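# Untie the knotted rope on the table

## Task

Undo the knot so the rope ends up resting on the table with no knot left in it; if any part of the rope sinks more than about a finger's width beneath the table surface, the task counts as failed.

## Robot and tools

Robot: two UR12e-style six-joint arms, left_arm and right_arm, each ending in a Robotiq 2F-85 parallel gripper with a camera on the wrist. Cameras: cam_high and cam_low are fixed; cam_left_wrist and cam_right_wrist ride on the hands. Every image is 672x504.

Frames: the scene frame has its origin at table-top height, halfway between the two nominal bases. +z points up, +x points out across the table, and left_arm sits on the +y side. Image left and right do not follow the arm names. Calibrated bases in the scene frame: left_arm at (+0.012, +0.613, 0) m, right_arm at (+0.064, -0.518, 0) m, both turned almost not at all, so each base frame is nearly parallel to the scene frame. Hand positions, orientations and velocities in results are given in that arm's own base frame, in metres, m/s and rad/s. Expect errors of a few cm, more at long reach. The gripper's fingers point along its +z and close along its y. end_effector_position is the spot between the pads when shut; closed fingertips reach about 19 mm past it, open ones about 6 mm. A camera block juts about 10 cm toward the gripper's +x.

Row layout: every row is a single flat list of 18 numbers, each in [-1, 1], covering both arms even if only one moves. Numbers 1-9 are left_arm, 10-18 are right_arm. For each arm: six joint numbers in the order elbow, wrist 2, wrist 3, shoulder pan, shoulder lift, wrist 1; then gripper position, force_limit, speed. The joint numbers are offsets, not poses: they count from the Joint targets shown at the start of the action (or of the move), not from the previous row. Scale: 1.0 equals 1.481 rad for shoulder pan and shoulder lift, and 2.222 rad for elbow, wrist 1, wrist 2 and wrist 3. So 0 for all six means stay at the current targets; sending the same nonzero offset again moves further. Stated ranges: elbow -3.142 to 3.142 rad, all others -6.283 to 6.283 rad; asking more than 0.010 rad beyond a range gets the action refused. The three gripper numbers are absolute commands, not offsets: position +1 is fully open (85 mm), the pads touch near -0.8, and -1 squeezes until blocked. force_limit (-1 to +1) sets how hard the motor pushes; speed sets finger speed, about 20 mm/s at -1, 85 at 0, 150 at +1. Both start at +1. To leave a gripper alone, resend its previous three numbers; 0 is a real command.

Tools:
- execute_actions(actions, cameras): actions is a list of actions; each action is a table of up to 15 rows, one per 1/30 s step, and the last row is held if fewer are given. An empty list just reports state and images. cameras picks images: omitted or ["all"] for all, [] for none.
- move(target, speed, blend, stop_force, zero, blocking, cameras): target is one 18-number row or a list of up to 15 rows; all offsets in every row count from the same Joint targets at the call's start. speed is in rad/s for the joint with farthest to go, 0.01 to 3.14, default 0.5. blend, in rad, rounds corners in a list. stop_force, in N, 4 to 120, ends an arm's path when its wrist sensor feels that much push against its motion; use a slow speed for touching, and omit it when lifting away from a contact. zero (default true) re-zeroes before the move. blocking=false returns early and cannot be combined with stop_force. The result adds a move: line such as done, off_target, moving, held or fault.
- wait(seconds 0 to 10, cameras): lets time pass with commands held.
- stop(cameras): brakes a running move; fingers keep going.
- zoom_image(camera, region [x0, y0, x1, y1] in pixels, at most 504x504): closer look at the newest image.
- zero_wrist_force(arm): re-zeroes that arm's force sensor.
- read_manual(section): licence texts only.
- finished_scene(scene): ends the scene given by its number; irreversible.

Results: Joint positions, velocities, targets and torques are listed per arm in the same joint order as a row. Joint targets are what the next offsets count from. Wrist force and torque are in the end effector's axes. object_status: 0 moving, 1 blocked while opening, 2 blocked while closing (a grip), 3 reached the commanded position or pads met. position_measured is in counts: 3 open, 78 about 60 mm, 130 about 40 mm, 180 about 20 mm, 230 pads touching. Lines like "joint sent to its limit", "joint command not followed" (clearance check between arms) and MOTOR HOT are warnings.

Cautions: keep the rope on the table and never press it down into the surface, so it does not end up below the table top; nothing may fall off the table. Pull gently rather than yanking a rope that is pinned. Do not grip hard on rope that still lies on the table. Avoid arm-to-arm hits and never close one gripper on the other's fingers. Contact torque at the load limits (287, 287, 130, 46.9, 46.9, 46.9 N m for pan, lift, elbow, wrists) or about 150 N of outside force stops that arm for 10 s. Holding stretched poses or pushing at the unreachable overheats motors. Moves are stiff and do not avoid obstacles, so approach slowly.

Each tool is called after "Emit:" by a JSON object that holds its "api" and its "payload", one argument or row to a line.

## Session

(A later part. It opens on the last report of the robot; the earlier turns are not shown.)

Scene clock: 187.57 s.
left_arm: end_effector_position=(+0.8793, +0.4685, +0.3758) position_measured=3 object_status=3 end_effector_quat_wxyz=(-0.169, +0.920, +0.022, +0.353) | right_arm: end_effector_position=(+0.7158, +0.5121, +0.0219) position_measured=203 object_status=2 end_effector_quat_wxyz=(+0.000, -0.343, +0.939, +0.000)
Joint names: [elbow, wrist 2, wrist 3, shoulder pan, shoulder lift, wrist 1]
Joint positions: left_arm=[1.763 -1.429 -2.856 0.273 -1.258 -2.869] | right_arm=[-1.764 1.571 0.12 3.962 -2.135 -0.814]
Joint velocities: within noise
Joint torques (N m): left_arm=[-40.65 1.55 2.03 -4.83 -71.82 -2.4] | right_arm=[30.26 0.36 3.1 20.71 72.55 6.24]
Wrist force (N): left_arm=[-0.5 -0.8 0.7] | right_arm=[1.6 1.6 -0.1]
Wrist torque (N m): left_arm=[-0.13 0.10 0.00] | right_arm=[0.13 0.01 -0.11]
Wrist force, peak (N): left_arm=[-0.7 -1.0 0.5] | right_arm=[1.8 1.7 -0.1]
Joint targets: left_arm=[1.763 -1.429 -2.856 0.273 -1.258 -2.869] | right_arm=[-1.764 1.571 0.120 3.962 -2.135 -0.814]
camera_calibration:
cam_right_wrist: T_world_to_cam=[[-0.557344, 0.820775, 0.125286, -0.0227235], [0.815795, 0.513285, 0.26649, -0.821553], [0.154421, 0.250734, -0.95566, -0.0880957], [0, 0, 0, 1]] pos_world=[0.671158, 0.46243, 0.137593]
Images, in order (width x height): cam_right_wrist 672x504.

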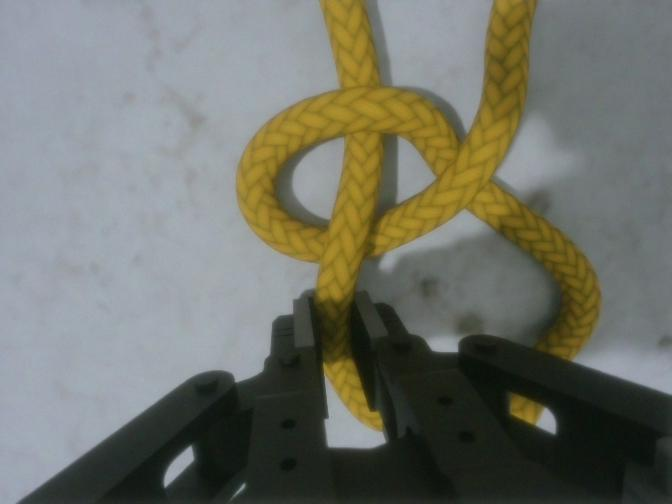

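Emit:
{"api": "move", "payload": {
  "target": [
    [0,0,0,0,0,0,1,1,1,0.0072,0,0,0,0.0284,-0.0261,-1,-0.4,-1],
    [0,0,0,0,0,0,1,1,1,0.1859,0,-0.0185,-0.0274,-0.1226,-0.1041,-1,-0.4,-1]
  ],
  "speed": [0.15,0.2],
  "cameras": ["cam_high","cam_low","cam_right_wrist"]
}}

Emit:
{"api": "zoom_image", "payload": {
  "camera": "cam_low",
  "region": [200, 160, 400, 270]
}}

Emit:
{"api": "zoom_image", "payload": {
  "camera": "cam_high",
  "region": [235, 150, 375, 310]
}}

Scene clock: 204.90 s.
left_arm: end_effector_position=(+0.8793, +0.4685, +0.3758) position_measured=3 object_status=3 end_effector_quat_wxyz=(-0.169, +0.920, +0.022, +0.353) | right_arm: end_effector_position=(+0.8547, +0.6001, +0.0600) position_measured=203 object_status=2 end_effector_quat_wxyz=(+0.000, -0.343, +0.939, +0.000)
Joint names: [elbow, wrist 2, wrist 3, shoulder pan, shoulder lift, wrist 1]
Joint positions: left_arm=[1.763 -1.429 -2.856 0.273 -1.258 -2.869] | right_arm=[-1.351 1.571 0.079 3.921 -2.316 -1.045]
Joint velocities: within noise
Joint torques (N m): left_arm=[-39 1.47 2.38 -7.59 -71.51 -2.7] | right_arm=[61.15 0.98 -2.28 -22.17 94.93 2.44]
Wrist force (N): left_arm=[-0.4 -0.9 0.6] | right_arm=[1.6 1.7 0.0]
Wrist torque (N m): left_arm=[-0.15 0.09 0.00] | right_arm=[0.15 0.05 -0.10]
Wrist force, peak (N): left_arm=[-0.8 -1.1 0.6] | right_arm=[2.4 2.2 0.0]
Joint targets: left_arm=[1.763 -1.429 -2.856 0.273 -1.258 -2.869] | right_arm=[-1.351 1.571 0.079 3.921 -2.316 -1.045]
move: done
camera_calibration:
cam_right_wrist: T_world_to_cam=[[-0.557727, 0.820508, 0.125331, -0.0217775], [0.815536, 0.513619, 0.266639, -0.990138], [0.154407, 0.250923, -0.955613, -0.095276], [0, 0, 0, 1]] pos_world=[0.810059, 0.550329, 0.175692]
Images, in order (width x height): cam_high 672x504, cam_low 672x504, cam_right_wrist 672x504.

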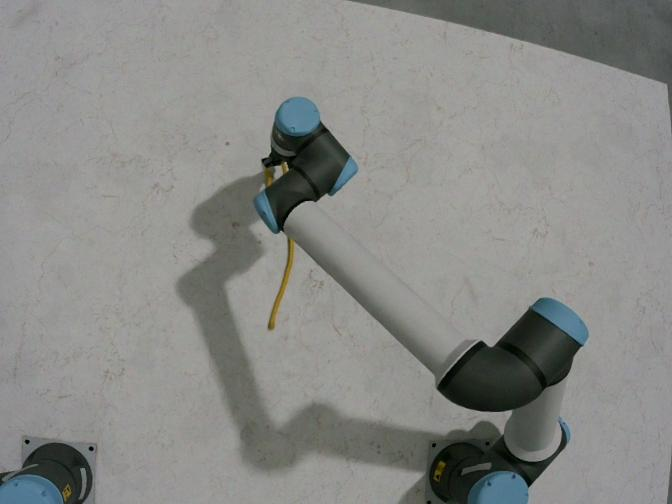

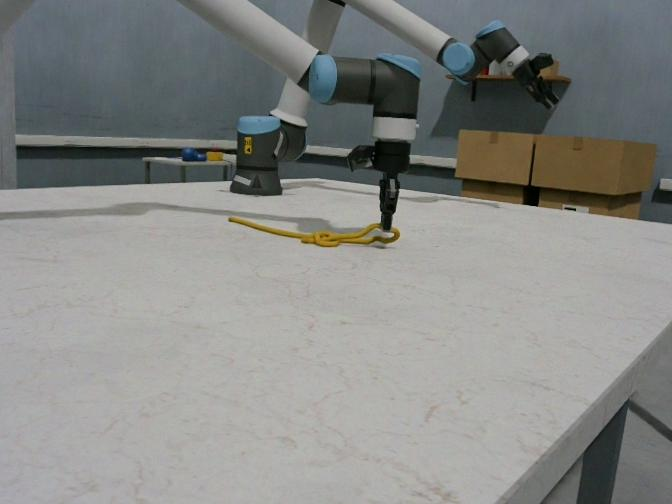

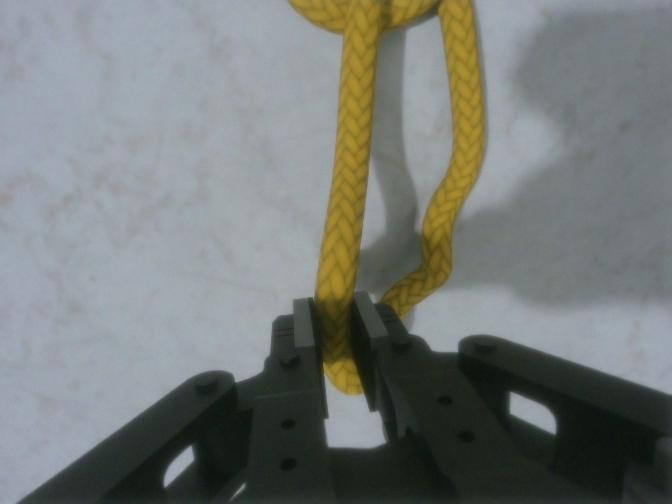

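Scaled by 2.520 from the camera's 672x504 image, which has a finer 960x720 frame.

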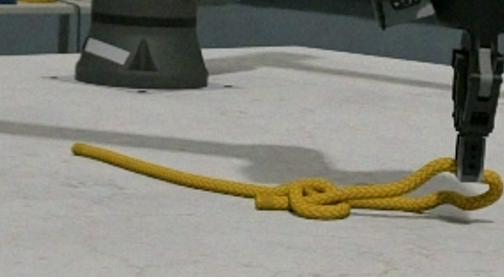

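Scaled by 3.150 from the camera's 672x504 image, which has a finer 960x720 frame.

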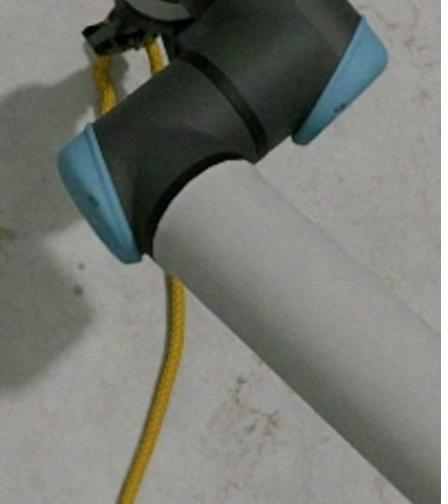

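Emit:
{"api": "move", "payload": {
  "target": [0,0,0,0,0,0,1,1,1,0.0793,0,0,-0.0064,-0.0361,-0.0553,-1,-0.4,-1],
  "speed": 0.12,
  "cameras": ["cam_high","cam_low","cam_right_wrist"]
}}

Emit:
{"api": "zoom_image", "payload": {
  "camera": "cam_low",
  "region": [220, 160, 420, 270]
}}

Scene clock: 213.53 s.
left_arm: end_effector_position=(+0.8793, +0.4685, +0.3758) position_measured=3 object_status=3 end_effector_quat_wxyz=(-0.169, +0.920, +0.022, +0.353) | right_arm: end_effector_position=(+0.8998, +0.6302, +0.0997) position_measured=203 object_status=2 end_effector_quat_wxyz=(+0.000, -0.339, +0.941, +0.000)
Joint names: [elbow, wrist 2, wrist 3, shoulder pan, shoulder lift, wrist 1]
Joint positions: left_arm=[1.763 -1.429 -2.856 0.273 -1.258 -2.869] | right_arm=[-1.175 1.571 0.079 3.912 -2.37 -1.168]
Joint velocities: within noise
Joint torques (N m): left_arm=[-39.27 1.51 1.99 -10 -75.17 -2.52] | right_arm=[62.36 1.19 -2.41 -21.94 103.49 2.21]
Wrist force (N): left_arm=[-0.5 -0.7 0.6] | right_arm=[1.7 1.7 0.1]
Wrist torque (N m): left_arm=[-0.12 0.11 0.00] | right_arm=[0.17 0.03 -0.06]
Wrist force, peak (N): left_arm=[-0.6 -1.1 0.7] | right_arm=[2.3 1.8 0.7]
Joint targets: left_arm=[1.763 -1.429 -2.856 0.273 -1.258 -2.869] | right_arm=[-1.175 1.571 0.079 3.912 -2.370 -1.168]
move: done
camera_calibration:
cam_right_wrist: T_world_to_cam=[[-0.549956, 0.825731, 0.125363, -0.0365653], [0.820374, 0.505928, 0.2665, -1.05247], [0.156633, 0.249408, -0.955647, -0.0729079], [0, 0, 0, 1]] pos_world=[0.854728, 0.58085, 0.215393]
Images, in order (width x height): cam_high 672x504, cam_low 672x504, cam_right_wrist 672x504.

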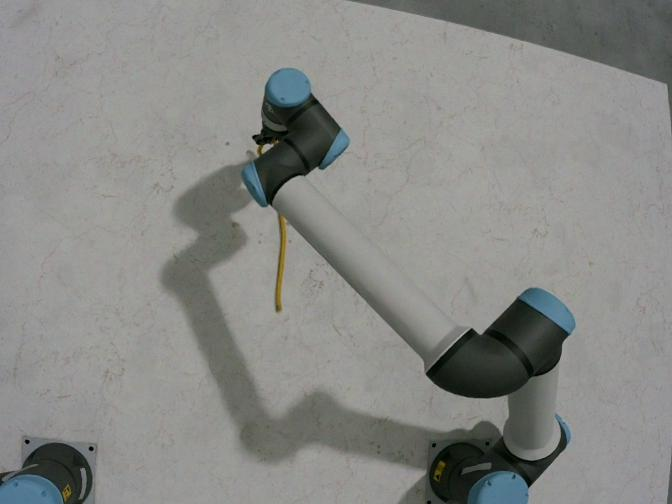

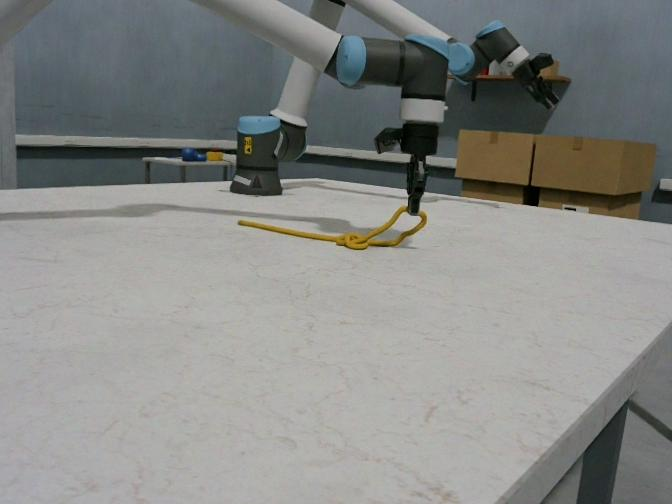

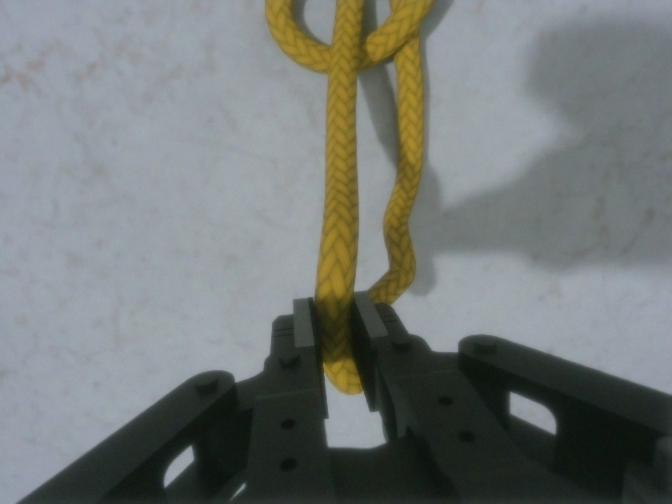

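Scaled by 2.520 from the camera's 672x504 image, which has a finer 960x720 frame.

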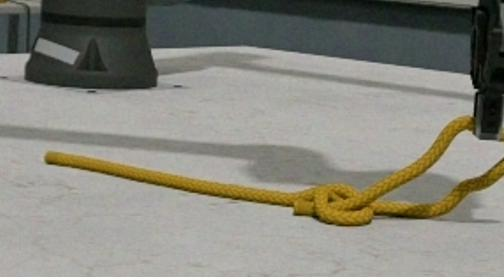

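Emit:
{"api": "move", "payload": {
  "target": [0,0,0,0,0,0,1,1,1,-0.0866,0,0,0.0232,0.1485,-0.0123,-1,-0.4,-1],
  "speed": 0.12,
  "cameras": ["cam_high","cam_low","cam_right_wrist"]
}}

Emit:
{"api": "zoom_image", "payload": {
  "camera": "cam_low",
  "region": [250, 130, 430, 270]
}}

Emit:
{"api": "zoom_image", "payload": {
  "camera": "cam_right_wrist",
  "region": [200, 100, 500, 350]
}}

Scene clock: 230.70 s.
left_arm: end_effector_position=(+0.8793, +0.4685, +0.3758) position_measured=3 object_status=3 end_effector_quat_wxyz=(-0.169, +0.920, +0.022, +0.353) | right_arm: end_effector_position=(+0.8101, +0.5904, +0.1998) position_measured=203 object_status=2 end_effector_quat_wxyz=(+0.000, -0.355, +0.935, +0.000) end_effector_velocity=(-0.002, -0.002, +0.000) end_effector_angular_velocity=(-0.002, +0.002, +0.001)
Joint names: [elbow, wrist 2, wrist 3, shoulder pan, shoulder lift, wrist 1]
Joint positions: left_arm=[1.763 -1.429 -2.856 0.273 -1.258 -2.869] | right_arm=[-1.367 1.571 0.079 3.946 -2.15 -1.195]
Joint velocities: left_arm=[within noise] | right_arm=[-0.005 0 -0.001 0 0.003 0]
Joint torques (N m): left_arm=[-37.48 0.89 2.62 -11.47 -71.76 -2.67] | right_arm=[36.17 1.12 -1.97 18.22 123.79 2.14]
Wrist force (N): left_arm=[-0.4 -0.6 0.2] | right_arm=[1.5 1.2 0.0]
Wrist torque (N m): left_arm=[-0.10 0.10 0.00] | right_arm=[0.07 0.07 -0.10]
Wrist force, peak (N): left_arm=[-1.1 -0.9 0.4] | right_arm=[2.0 1.8 0.2]
Joint targets: left_arm=[1.763 -1.429 -2.856 0.273 -1.258 -2.869] | right_arm=[-1.367 1.571 0.079 3.946 -2.150 -1.195]
move: done
camera_calibration:
cam_right_wrist: T_world_to_cam=[[-0.577952, 0.806372, 0.12544, -0.0315791], [0.80252, 0.533704, 0.266687, -0.987329], [0.148101, 0.2548, -0.955585, 0.0503593], [0, 0, 0, 1]] pos_world=[0.766641, 0.539575, 0.315392]
Images, in order (width x height): cam_high 672x504, cam_low 672x504, cam_right_wrist 672x504.

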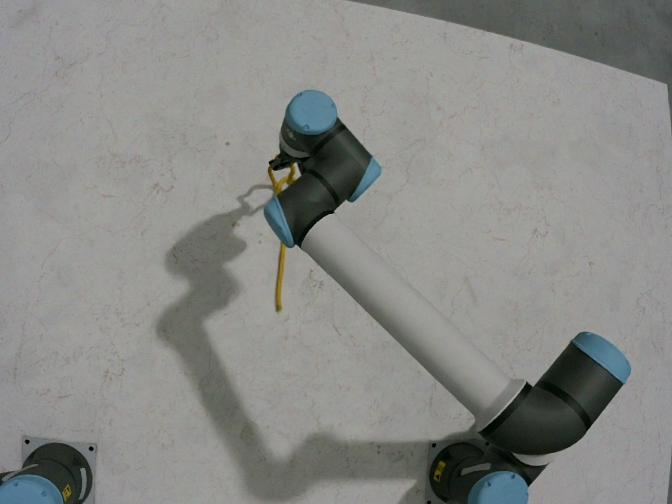

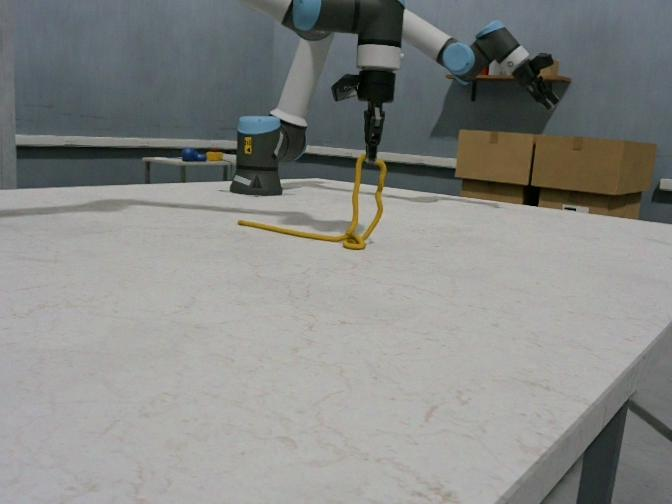

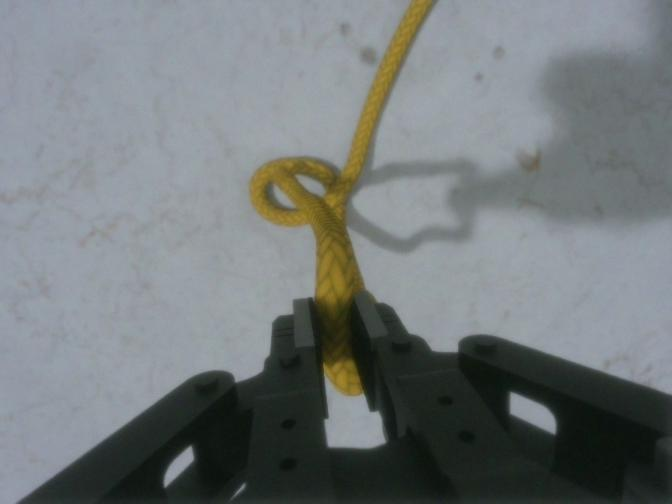

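Scaled by 2.800 from the camera's 672x504 image, which has a finer 960x720 frame.

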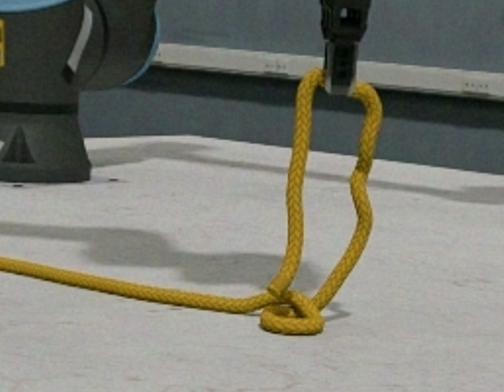

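Scaled by 1.680 from the camera's 672x504 image, which has a finer 960x720 frame.

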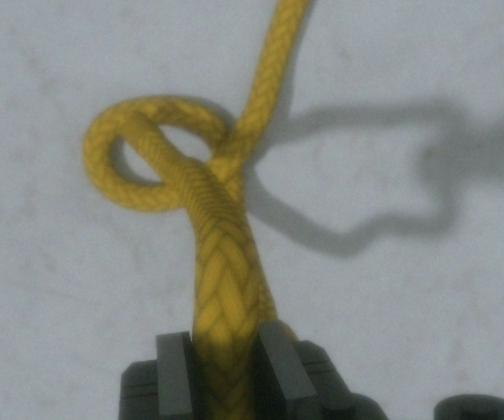

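Emit:
{"api": "move", "payload": {
  "target": [0,0,0,0,0,0,1,1,1,0.0364,0,0,0,0.028,-0.055,-1,-0.4,-1],
  "speed": 0.12,
  "cameras": ["cam_low","cam_right_wrist"]
}}

Emit:
{"api": "zoom_image", "payload": {
  "camera": "cam_low",
  "region": [250, 130, 430, 270]
}}

Scene clock: 239.77 s.
left_arm: end_effector_position=(+0.8793, +0.4685, +0.3758) position_measured=3 object_status=3 end_effector_quat_wxyz=(-0.169, +0.920, +0.022, +0.353) | right_arm: end_effector_position=(+0.8099, +0.5904, +0.2796) position_measured=203 object_status=2 end_effector_quat_wxyz=(+0.000, -0.355, +0.935, +0.000)
Joint names: [elbow, wrist 2, wrist 3, shoulder pan, shoulder lift, wrist 1]
Joint positions: left_arm=[1.763 -1.429 -2.856 0.273 -1.258 -2.869] | right_arm=[-1.287 1.571 0.079 3.946 -2.109 -1.317]
Joint velocities: within noise
Joint torques (N m): left_arm=[-37.68 0.94 2.34 -12.69 -70.7 -3.12] | right_arm=[63.82 0.92 -2.51 16.98 115.25 1.74]
Wrist force (N): left_arm=[-0.8 -0.7 0.2] | right_arm=[1.6 1.7 0.2]
Wrist torque (N m): left_arm=[-0.13 0.15 0.00] | right_arm=[0.14 0.06 -0.10]
Wrist force, peak (N): left_arm=[-0.6 -1.4 0.1] | right_arm=[1.8 1.8 0.0]
Joint targets: left_arm=[1.763 -1.429 -2.856 0.273 -1.258 -2.869] | right_arm=[-1.286 1.571 0.079 3.946 -2.108 -1.317]
move: done
camera_calibration:
cam_right_wrist: T_world_to_cam=[[-0.578022, 0.806322, 0.12544, -0.0414859], [0.802452, 0.533737, 0.266825, -1.0085], [0.148195, 0.25489, -0.955547, 0.126519], [0, 0, 0, 1]] pos_world=[0.766542, 0.539475, 0.395191]
Images, in order (width x height): cam_low 672x504, cam_right_wrist 672x504.

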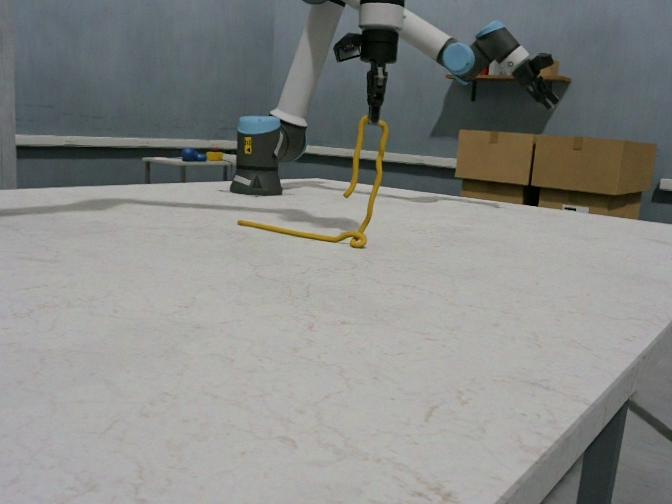

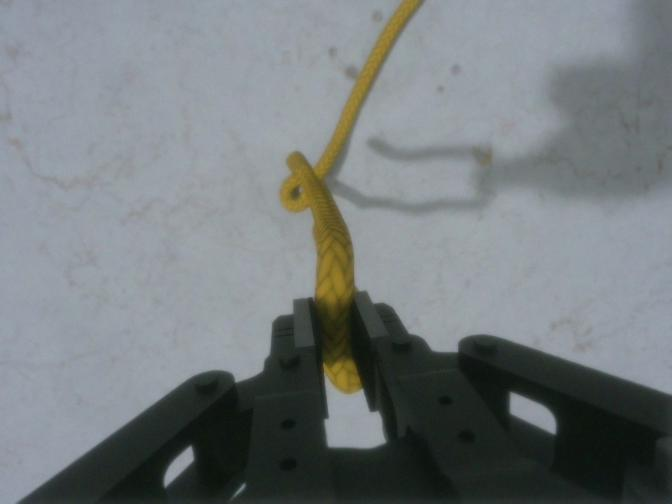

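Scaled by 2.800 from the camera's 672x504 image, which has a finer 960x720 frame.

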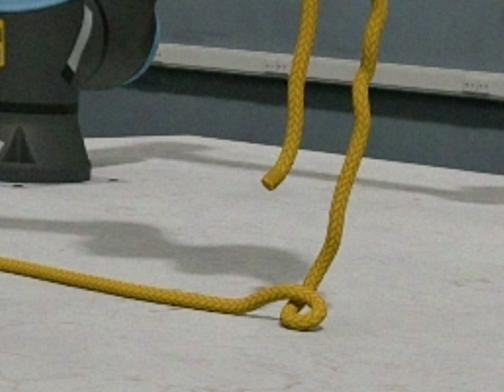

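Emit:
{"api": "move", "payload": {
  "target": [0,0,0,0,0,0,1,1,1,0.0825,0,-0.4856,-0.0194,0.0523,-0.1173,-1,-0.4,-1],
  "speed": 0.5,
  "cameras": ["cam_low","cam_high","cam_right_wrist"]
}}

Emit:
{"api": "zoom_image", "payload": {
  "camera": "cam_low",
  "region": [220, 30, 430, 270]
}}

Scene clock: 279.33 s.
left_arm: end_effector_position=(+0.8793, +0.4685, +0.3758) position_measured=3 object_status=3 end_effector_quat_wxyz=(-0.169, +0.920, +0.022, +0.353) | right_arm: end_effector_position=(+0.8098, +0.5505, +0.4501) position_measured=203 object_status=2 end_effector_quat_wxyz=(+0.000, +0.776, -0.631, +0.000) end_effector_velocity=(+0.000, +0.000, +0.002) end_effector_angular_velocity=(+0.002, -0.002, +0.004)
Joint names: [elbow, wrist 2, wrist 3, shoulder pan, shoulder lift, wrist 1]
Joint positions: left_arm=[1.763 -1.429 -2.856 0.273 -1.258 -2.869] | right_arm=[-1.103 1.571 -0.999 3.917 -2.031 -1.578]
Joint velocities: left_arm=[within noise] | right_arm=[0.002 0 -0.005 0 0.001 -0.001]
Joint torques (N m): left_arm=[-39.7 0.36 2.77 -7.86 -61.87 -3.37] | right_arm=[65.26 0.52 -2.58 -22.09 110.62 2.71]
Wrist force (N): left_arm=[-0.5 -0.4 0.3] | right_arm=[1.7 1.2 0.6]
Wrist torque (N m): left_arm=[-0.07 0.10 -0.01] | right_arm=[0.09 0.04 -0.09]
Wrist force, peak (N): left_arm=[-0.8 -1.4 0.5] | right_arm=[2.3 1.3 0.1]
Joint targets: left_arm=[1.763 -1.429 -2.856 0.273 -1.258 -2.869] | right_arm=[-1.103 1.571 -1.000 3.917 -2.031 -1.578]
move: done
camera_calibration:
cam_right_wrist: T_world_to_cam=[[-0.987103, -0.100039, 0.124979, 0.799643], [-0.0636064, 0.961519, 0.267274, -0.566969], [-0.146908, 0.255877, -0.955482, 0.538046], [0, 0, 0, 1]] pos_world=[0.83231, 0.487473, 0.56569]
Images, in order (width x height): cam_high 672x504, cam_low 672x504, cam_right_wrist 672x504.

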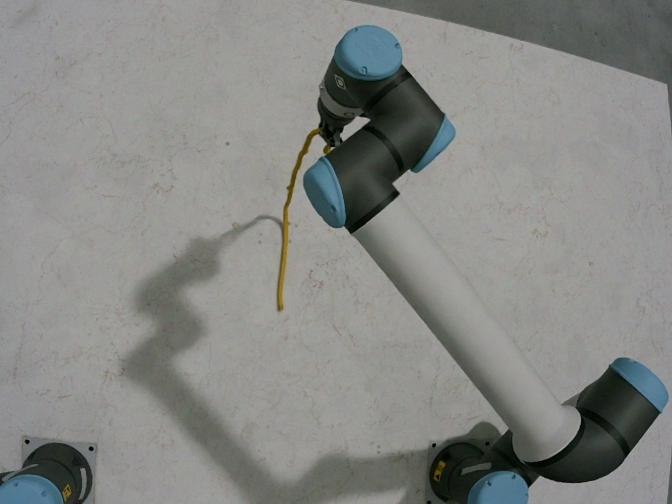

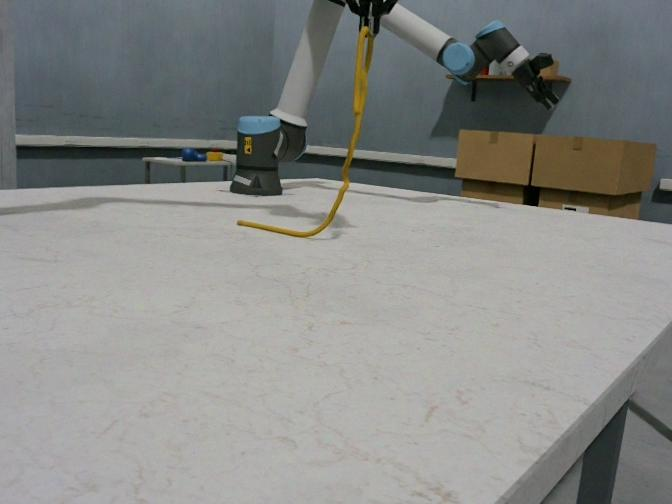

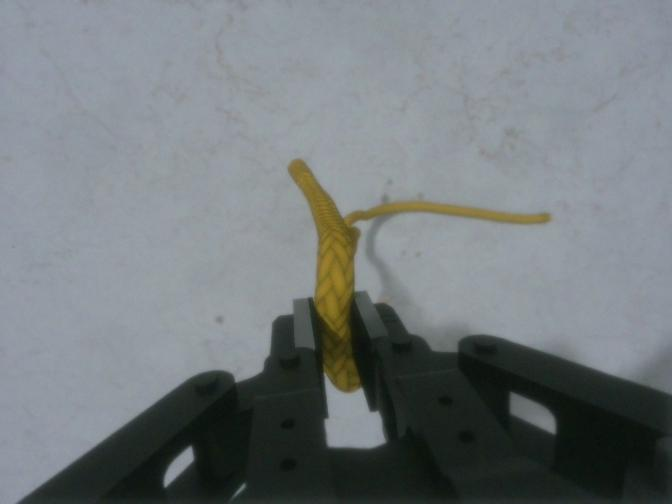

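Scaled by 2.100 from the camera's 672x504 image, which has a finer 960x720 frame.

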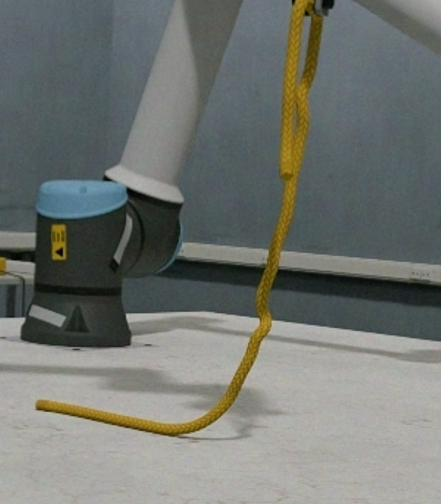

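Emit:
{"api": "move", "payload": {
  "target": [
    [0,0,0,0,0,0,1,1,1,-0.2288,0,-0.576,-0.1554,0.0612,0.1881,-1,-0.4,-1],
    [0,0,0,0,0,0,1,1,1,-0.3174,0,-0.666,-0.291,-0.0458,0.3479,-1,-0.4,-1]
  ],
  "speed": [0.5,0.25],
  "blend": 0.05,
  "cameras": ["cam_low","cam_high","cam_right_wrist"]
}}

Emit:
{"api": "zoom_image", "payload": {
  "camera": "cam_low",
  "region": [50, 150, 300, 320]
}}

Scene clock: 293.03 s.
left_arm: end_effector_position=(+0.8793, +0.4685, +0.3758) position_measured=3 object_status=3 end_effector_quat_wxyz=(-0.169, +0.920, +0.022, +0.353) | right_arm: end_effector_position=(+0.8502, +0.1205, +0.0303) position_measured=203 object_status=2 end_effector_quat_wxyz=(+0.000, +0.987, -0.158, +0.000)
Joint names: [elbow, wrist 2, wrist 3, shoulder pan, shoulder lift, wrist 1]
Joint positions: left_arm=[1.763 -1.429 -2.856 0.273 -1.258 -2.869] | right_arm=[-1.808 1.571 -2.479 3.486 -2.099 -0.806]
Joint velocities: within noise
Joint torques (N m): left_arm=[-42.25 0.35 2.53 -5.88 -65.52 -3.5] | right_arm=[24.72 1.04 -2 -22.83 69.14 7.18]
Wrist force (N): left_arm=[-0.1 -0.5 0.3] | right_arm=[1.7 1.2 0.4]
Wrist torque (N m): left_arm=[-0.09 0.04 0.00] | right_arm=[0.05 0.00 -0.10]
Wrist force, peak (N): left_arm=[-0.8 -0.6 1.1] | right_arm=[1.8 2.8 1.6]
Joint targets: left_arm=[1.763 -1.429 -2.856 0.273 -1.258 -2.869] | right_arm=[-1.808 1.571 -2.480 3.486 -2.099 -0.805]
move: done
camera_calibration:
cam_right_wrist: T_world_to_cam=[[-0.405136, -0.905739, 0.124502, 0.451287], [-0.86554, 0.423835, 0.266842, 0.70781], [-0.294457, 0.000345763, -0.955665, 0.409194], [0, 0, 0, 1]] pos_world=[0.91596, 0.108613, 0.145993]
Images, in order (width x height): cam_high 672x504, cam_low 672x504, cam_right_wrist 672x504.

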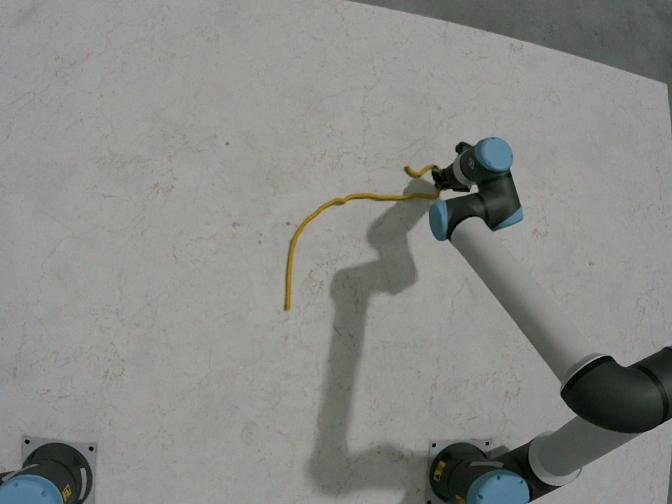

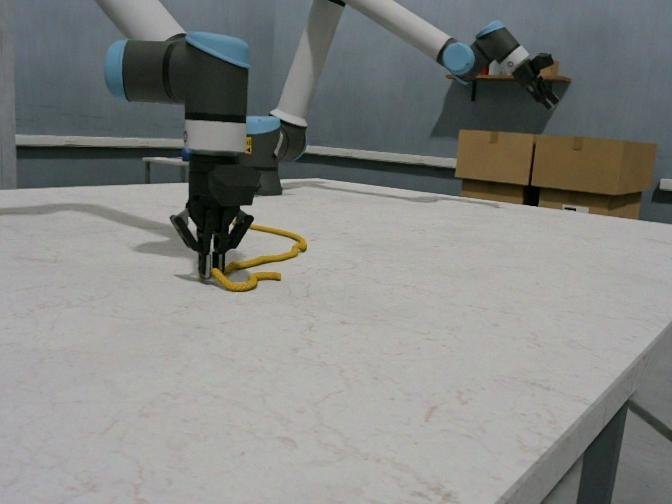

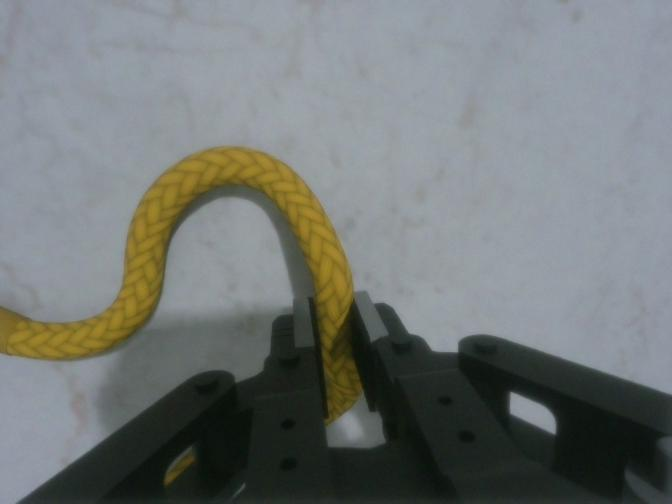

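Scaled by 2.016 from the camera's 672x504 image, which has a finer 960x720 frame.

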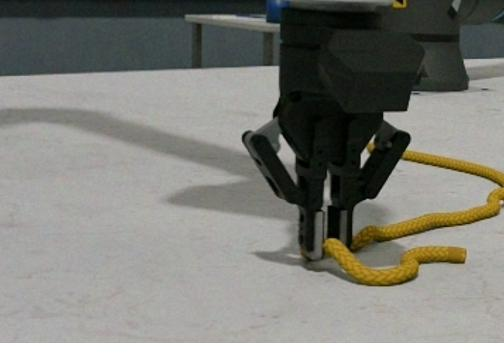

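Emit:
{"api": "move", "payload": {
  "target": [0,0,0,0,0,0,1,1,1,-0.0014,0,0,0,-0.0063,0.0055,-1,-0.4,-1],
  "speed": 0.1,
  "stop_force": 10,
  "cameras": []
}}

Emit:
{"api": "execute_actions", "payload": {
  "actions": [
    [[0,0,0,0,0,0,1,1,1,0,0,0,0,0,0,-0.1,-0.4,-1]],
    [[0,0,0,0,0,0,1,1,1,0,0,0,0,0,0,-0.1,-0.4,-1]]
  ],
  "cameras": []
}}

Emit:
{"api": "move", "payload": {
  "target": [0,0,0,0,0,0,1,1,1,0.0318,0,0,0,0.0903,-0.092,-0.1,-0.4,-1],
  "speed": 0.25,
  "cameras": ["cam_low","cam_high"]
}}

Emit:
{"api": "zoom_image", "payload": {
  "camera": "cam_high",
  "region": [265, 140, 475, 330]
}}

Scene clock: 304.03 s.
left_arm: end_effector_position=(+0.8793, +0.4685, +0.3758) position_measured=3 object_status=3 end_effector_quat_wxyz=(-0.169, +0.920, +0.022, +0.353) | right_arm: end_effector_position=(+0.8500, +0.1202, +0.0220) position_measured=203 object_status=2 end_effector_quat_wxyz=(+0.000, +0.987, -0.158, +0.000)
Joint names: [elbow, wrist 2, wrist 3, shoulder pan, shoulder lift, wrist 1]
Joint positions: left_arm=[1.763 -1.429 -2.856 0.273 -1.258 -2.869] | right_arm=[-1.811 1.571 -2.48 3.486 -2.108 -0.793]
Joint velocities: within noise
Joint torques (N m): left_arm=[-42.22 0.74 2.64 -5.99 -62.41 -3.93] | right_arm=[27.24 0.65 -2.67 -19.92 70.58 7.01]
Wrist force (N): left_arm=[-0.6 -0.5 0.4] | right_arm=[1.6 1.1 0.3]
Wrist torque (N m): left_arm=[-0.10 0.12 -0.01] | right_arm=[0.03 0.02 -0.09]
Wrist force, peak (N): left_arm=[-0.6 -1.1 0.5] | right_arm=[1.8 1.4 0.5]
Joint targets: left_arm=[1.763 -1.429 -2.856 0.273 -1.258 -2.869] | right_arm=[-1.811 1.571 -2.480 3.486 -2.108 -0.793]
move: done
No camera images: "cameras" was empty.

Scene clock: 305.47 s.
left_arm: end_effector_position=(+0.8793, +0.4685, +0.3758) position_measured=3 object_status=3 end_effector_quat_wxyz=(-0.169, +0.920, +0.022, +0.353) | right_arm: end_effector_position=(+0.8500, +0.1202, +0.0220) position_measured=141 object_status=0 end_effector_quat_wxyz=(+0.000, +0.987, -0.158, +0.000)
Joint names: [elbow, wrist 2, wrist 3, shoulder pan, shoulder lift, wrist 1]
Joint positions: left_arm=[1.763 -1.429 -2.856 0.273 -1.258 -2.869] | right_arm=[-1.811 1.571 -2.48 3.486 -2.108 -0.793]
Joint velocities: within noise
Joint torques (N m): left_arm=[-42.6 0.66 2.2 -5.96 -62.94 -3.25] | right_arm=[29.04 1.02 -2.53 -21.05 73.14 6.33]
Wrist force (N): left_arm=[-0.5 -1.1 0.3] | right_arm=[1.2 1.2 0.6]
Wrist torque (N m): left_arm=[-0.18 0.11 0.00] | right_arm=[0.05 0.08 -0.09]
Wrist force, peak (N): left_arm=[-0.7 -1.1 0.2] | right_arm=[1.5 1.4 0.4]
Joint targets: left_arm=[1.763 -1.429 -2.856 0.273 -1.258 -2.869] | right_arm=[-1.811 1.571 -2.480 3.486 -2.108 -0.793]
No camera images: "cameras" was empty.

Scene clock: 306.93 s.
left_arm: end_effector_position=(+0.8793, +0.4685, +0.3758) position_measured=3 object_status=3 end_effector_quat_wxyz=(-0.169, +0.920, +0.022, +0.353) | right_arm: end_effector_position=(+0.8500, +0.1202, +0.1499) position_measured=141 object_status=3 end_effector_quat_wxyz=(+0.000, +0.987, -0.158, +0.000)
Joint names: [elbow, wrist 2, wrist 3, shoulder pan, shoulder lift, wrist 1]
Joint positions: left_arm=[1.763 -1.429 -2.856 0.273 -1.258 -2.869] | right_arm=[-1.741 1.571 -2.48 3.486 -1.975 -0.997]
Joint velocities: within noise
Joint torques (N m): left_arm=[-41.88 0.86 2.71 -8.36 -63.09 -3.5] | right_arm=[58.52 0.38 -2.35 -18.79 100.51 2.6]
Wrist force (N): left_arm=[-0.4 -0.6 0.5] | right_arm=[1.5 1.4 0.1]
Wrist torque (N m): left_arm=[-0.11 0.08 -0.01] | right_arm=[0.09 0.04 -0.10]
Wrist force, peak (N): left_arm=[-0.4 -1.3 0.5] | right_arm=[0.9 1.6 2.3]
Joint targets: left_arm=[1.763 -1.429 -2.856 0.273 -1.258 -2.869] | right_arm=[-1.741 1.571 -2.480 3.486 -1.974 -0.997]
move: done
Images, in order (width x height): cam_high 672x504, cam_low 672x504.

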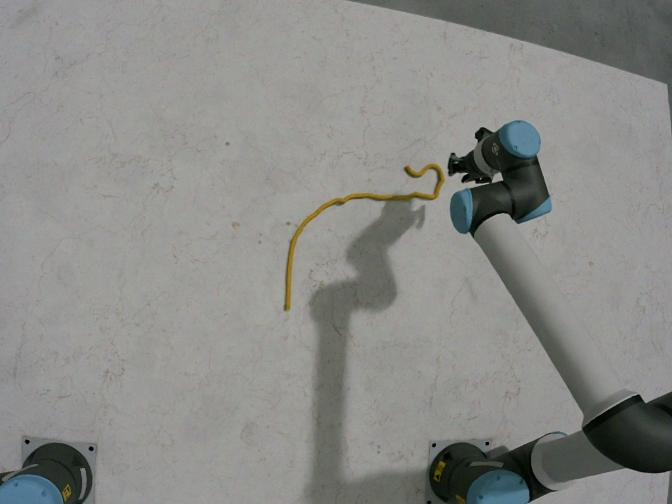

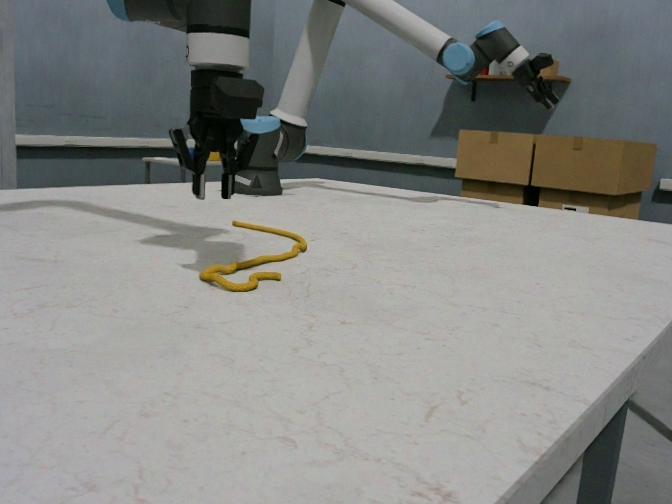

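Scaled by 2.400 from the camera's 672x504 image, which has a finer 960x720 frame.

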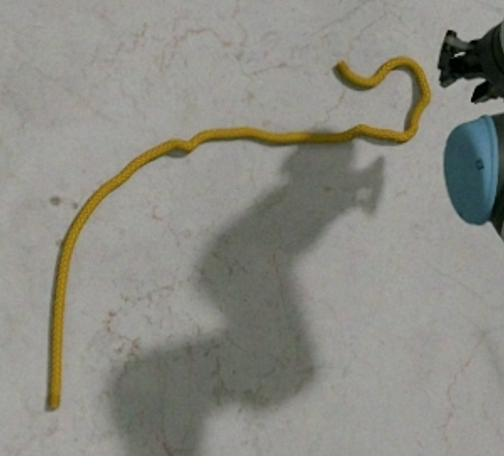

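Emit:
{"api": "finished_scene", "payload": {
  "scene": 2
}}

The scene is finished: the task was done.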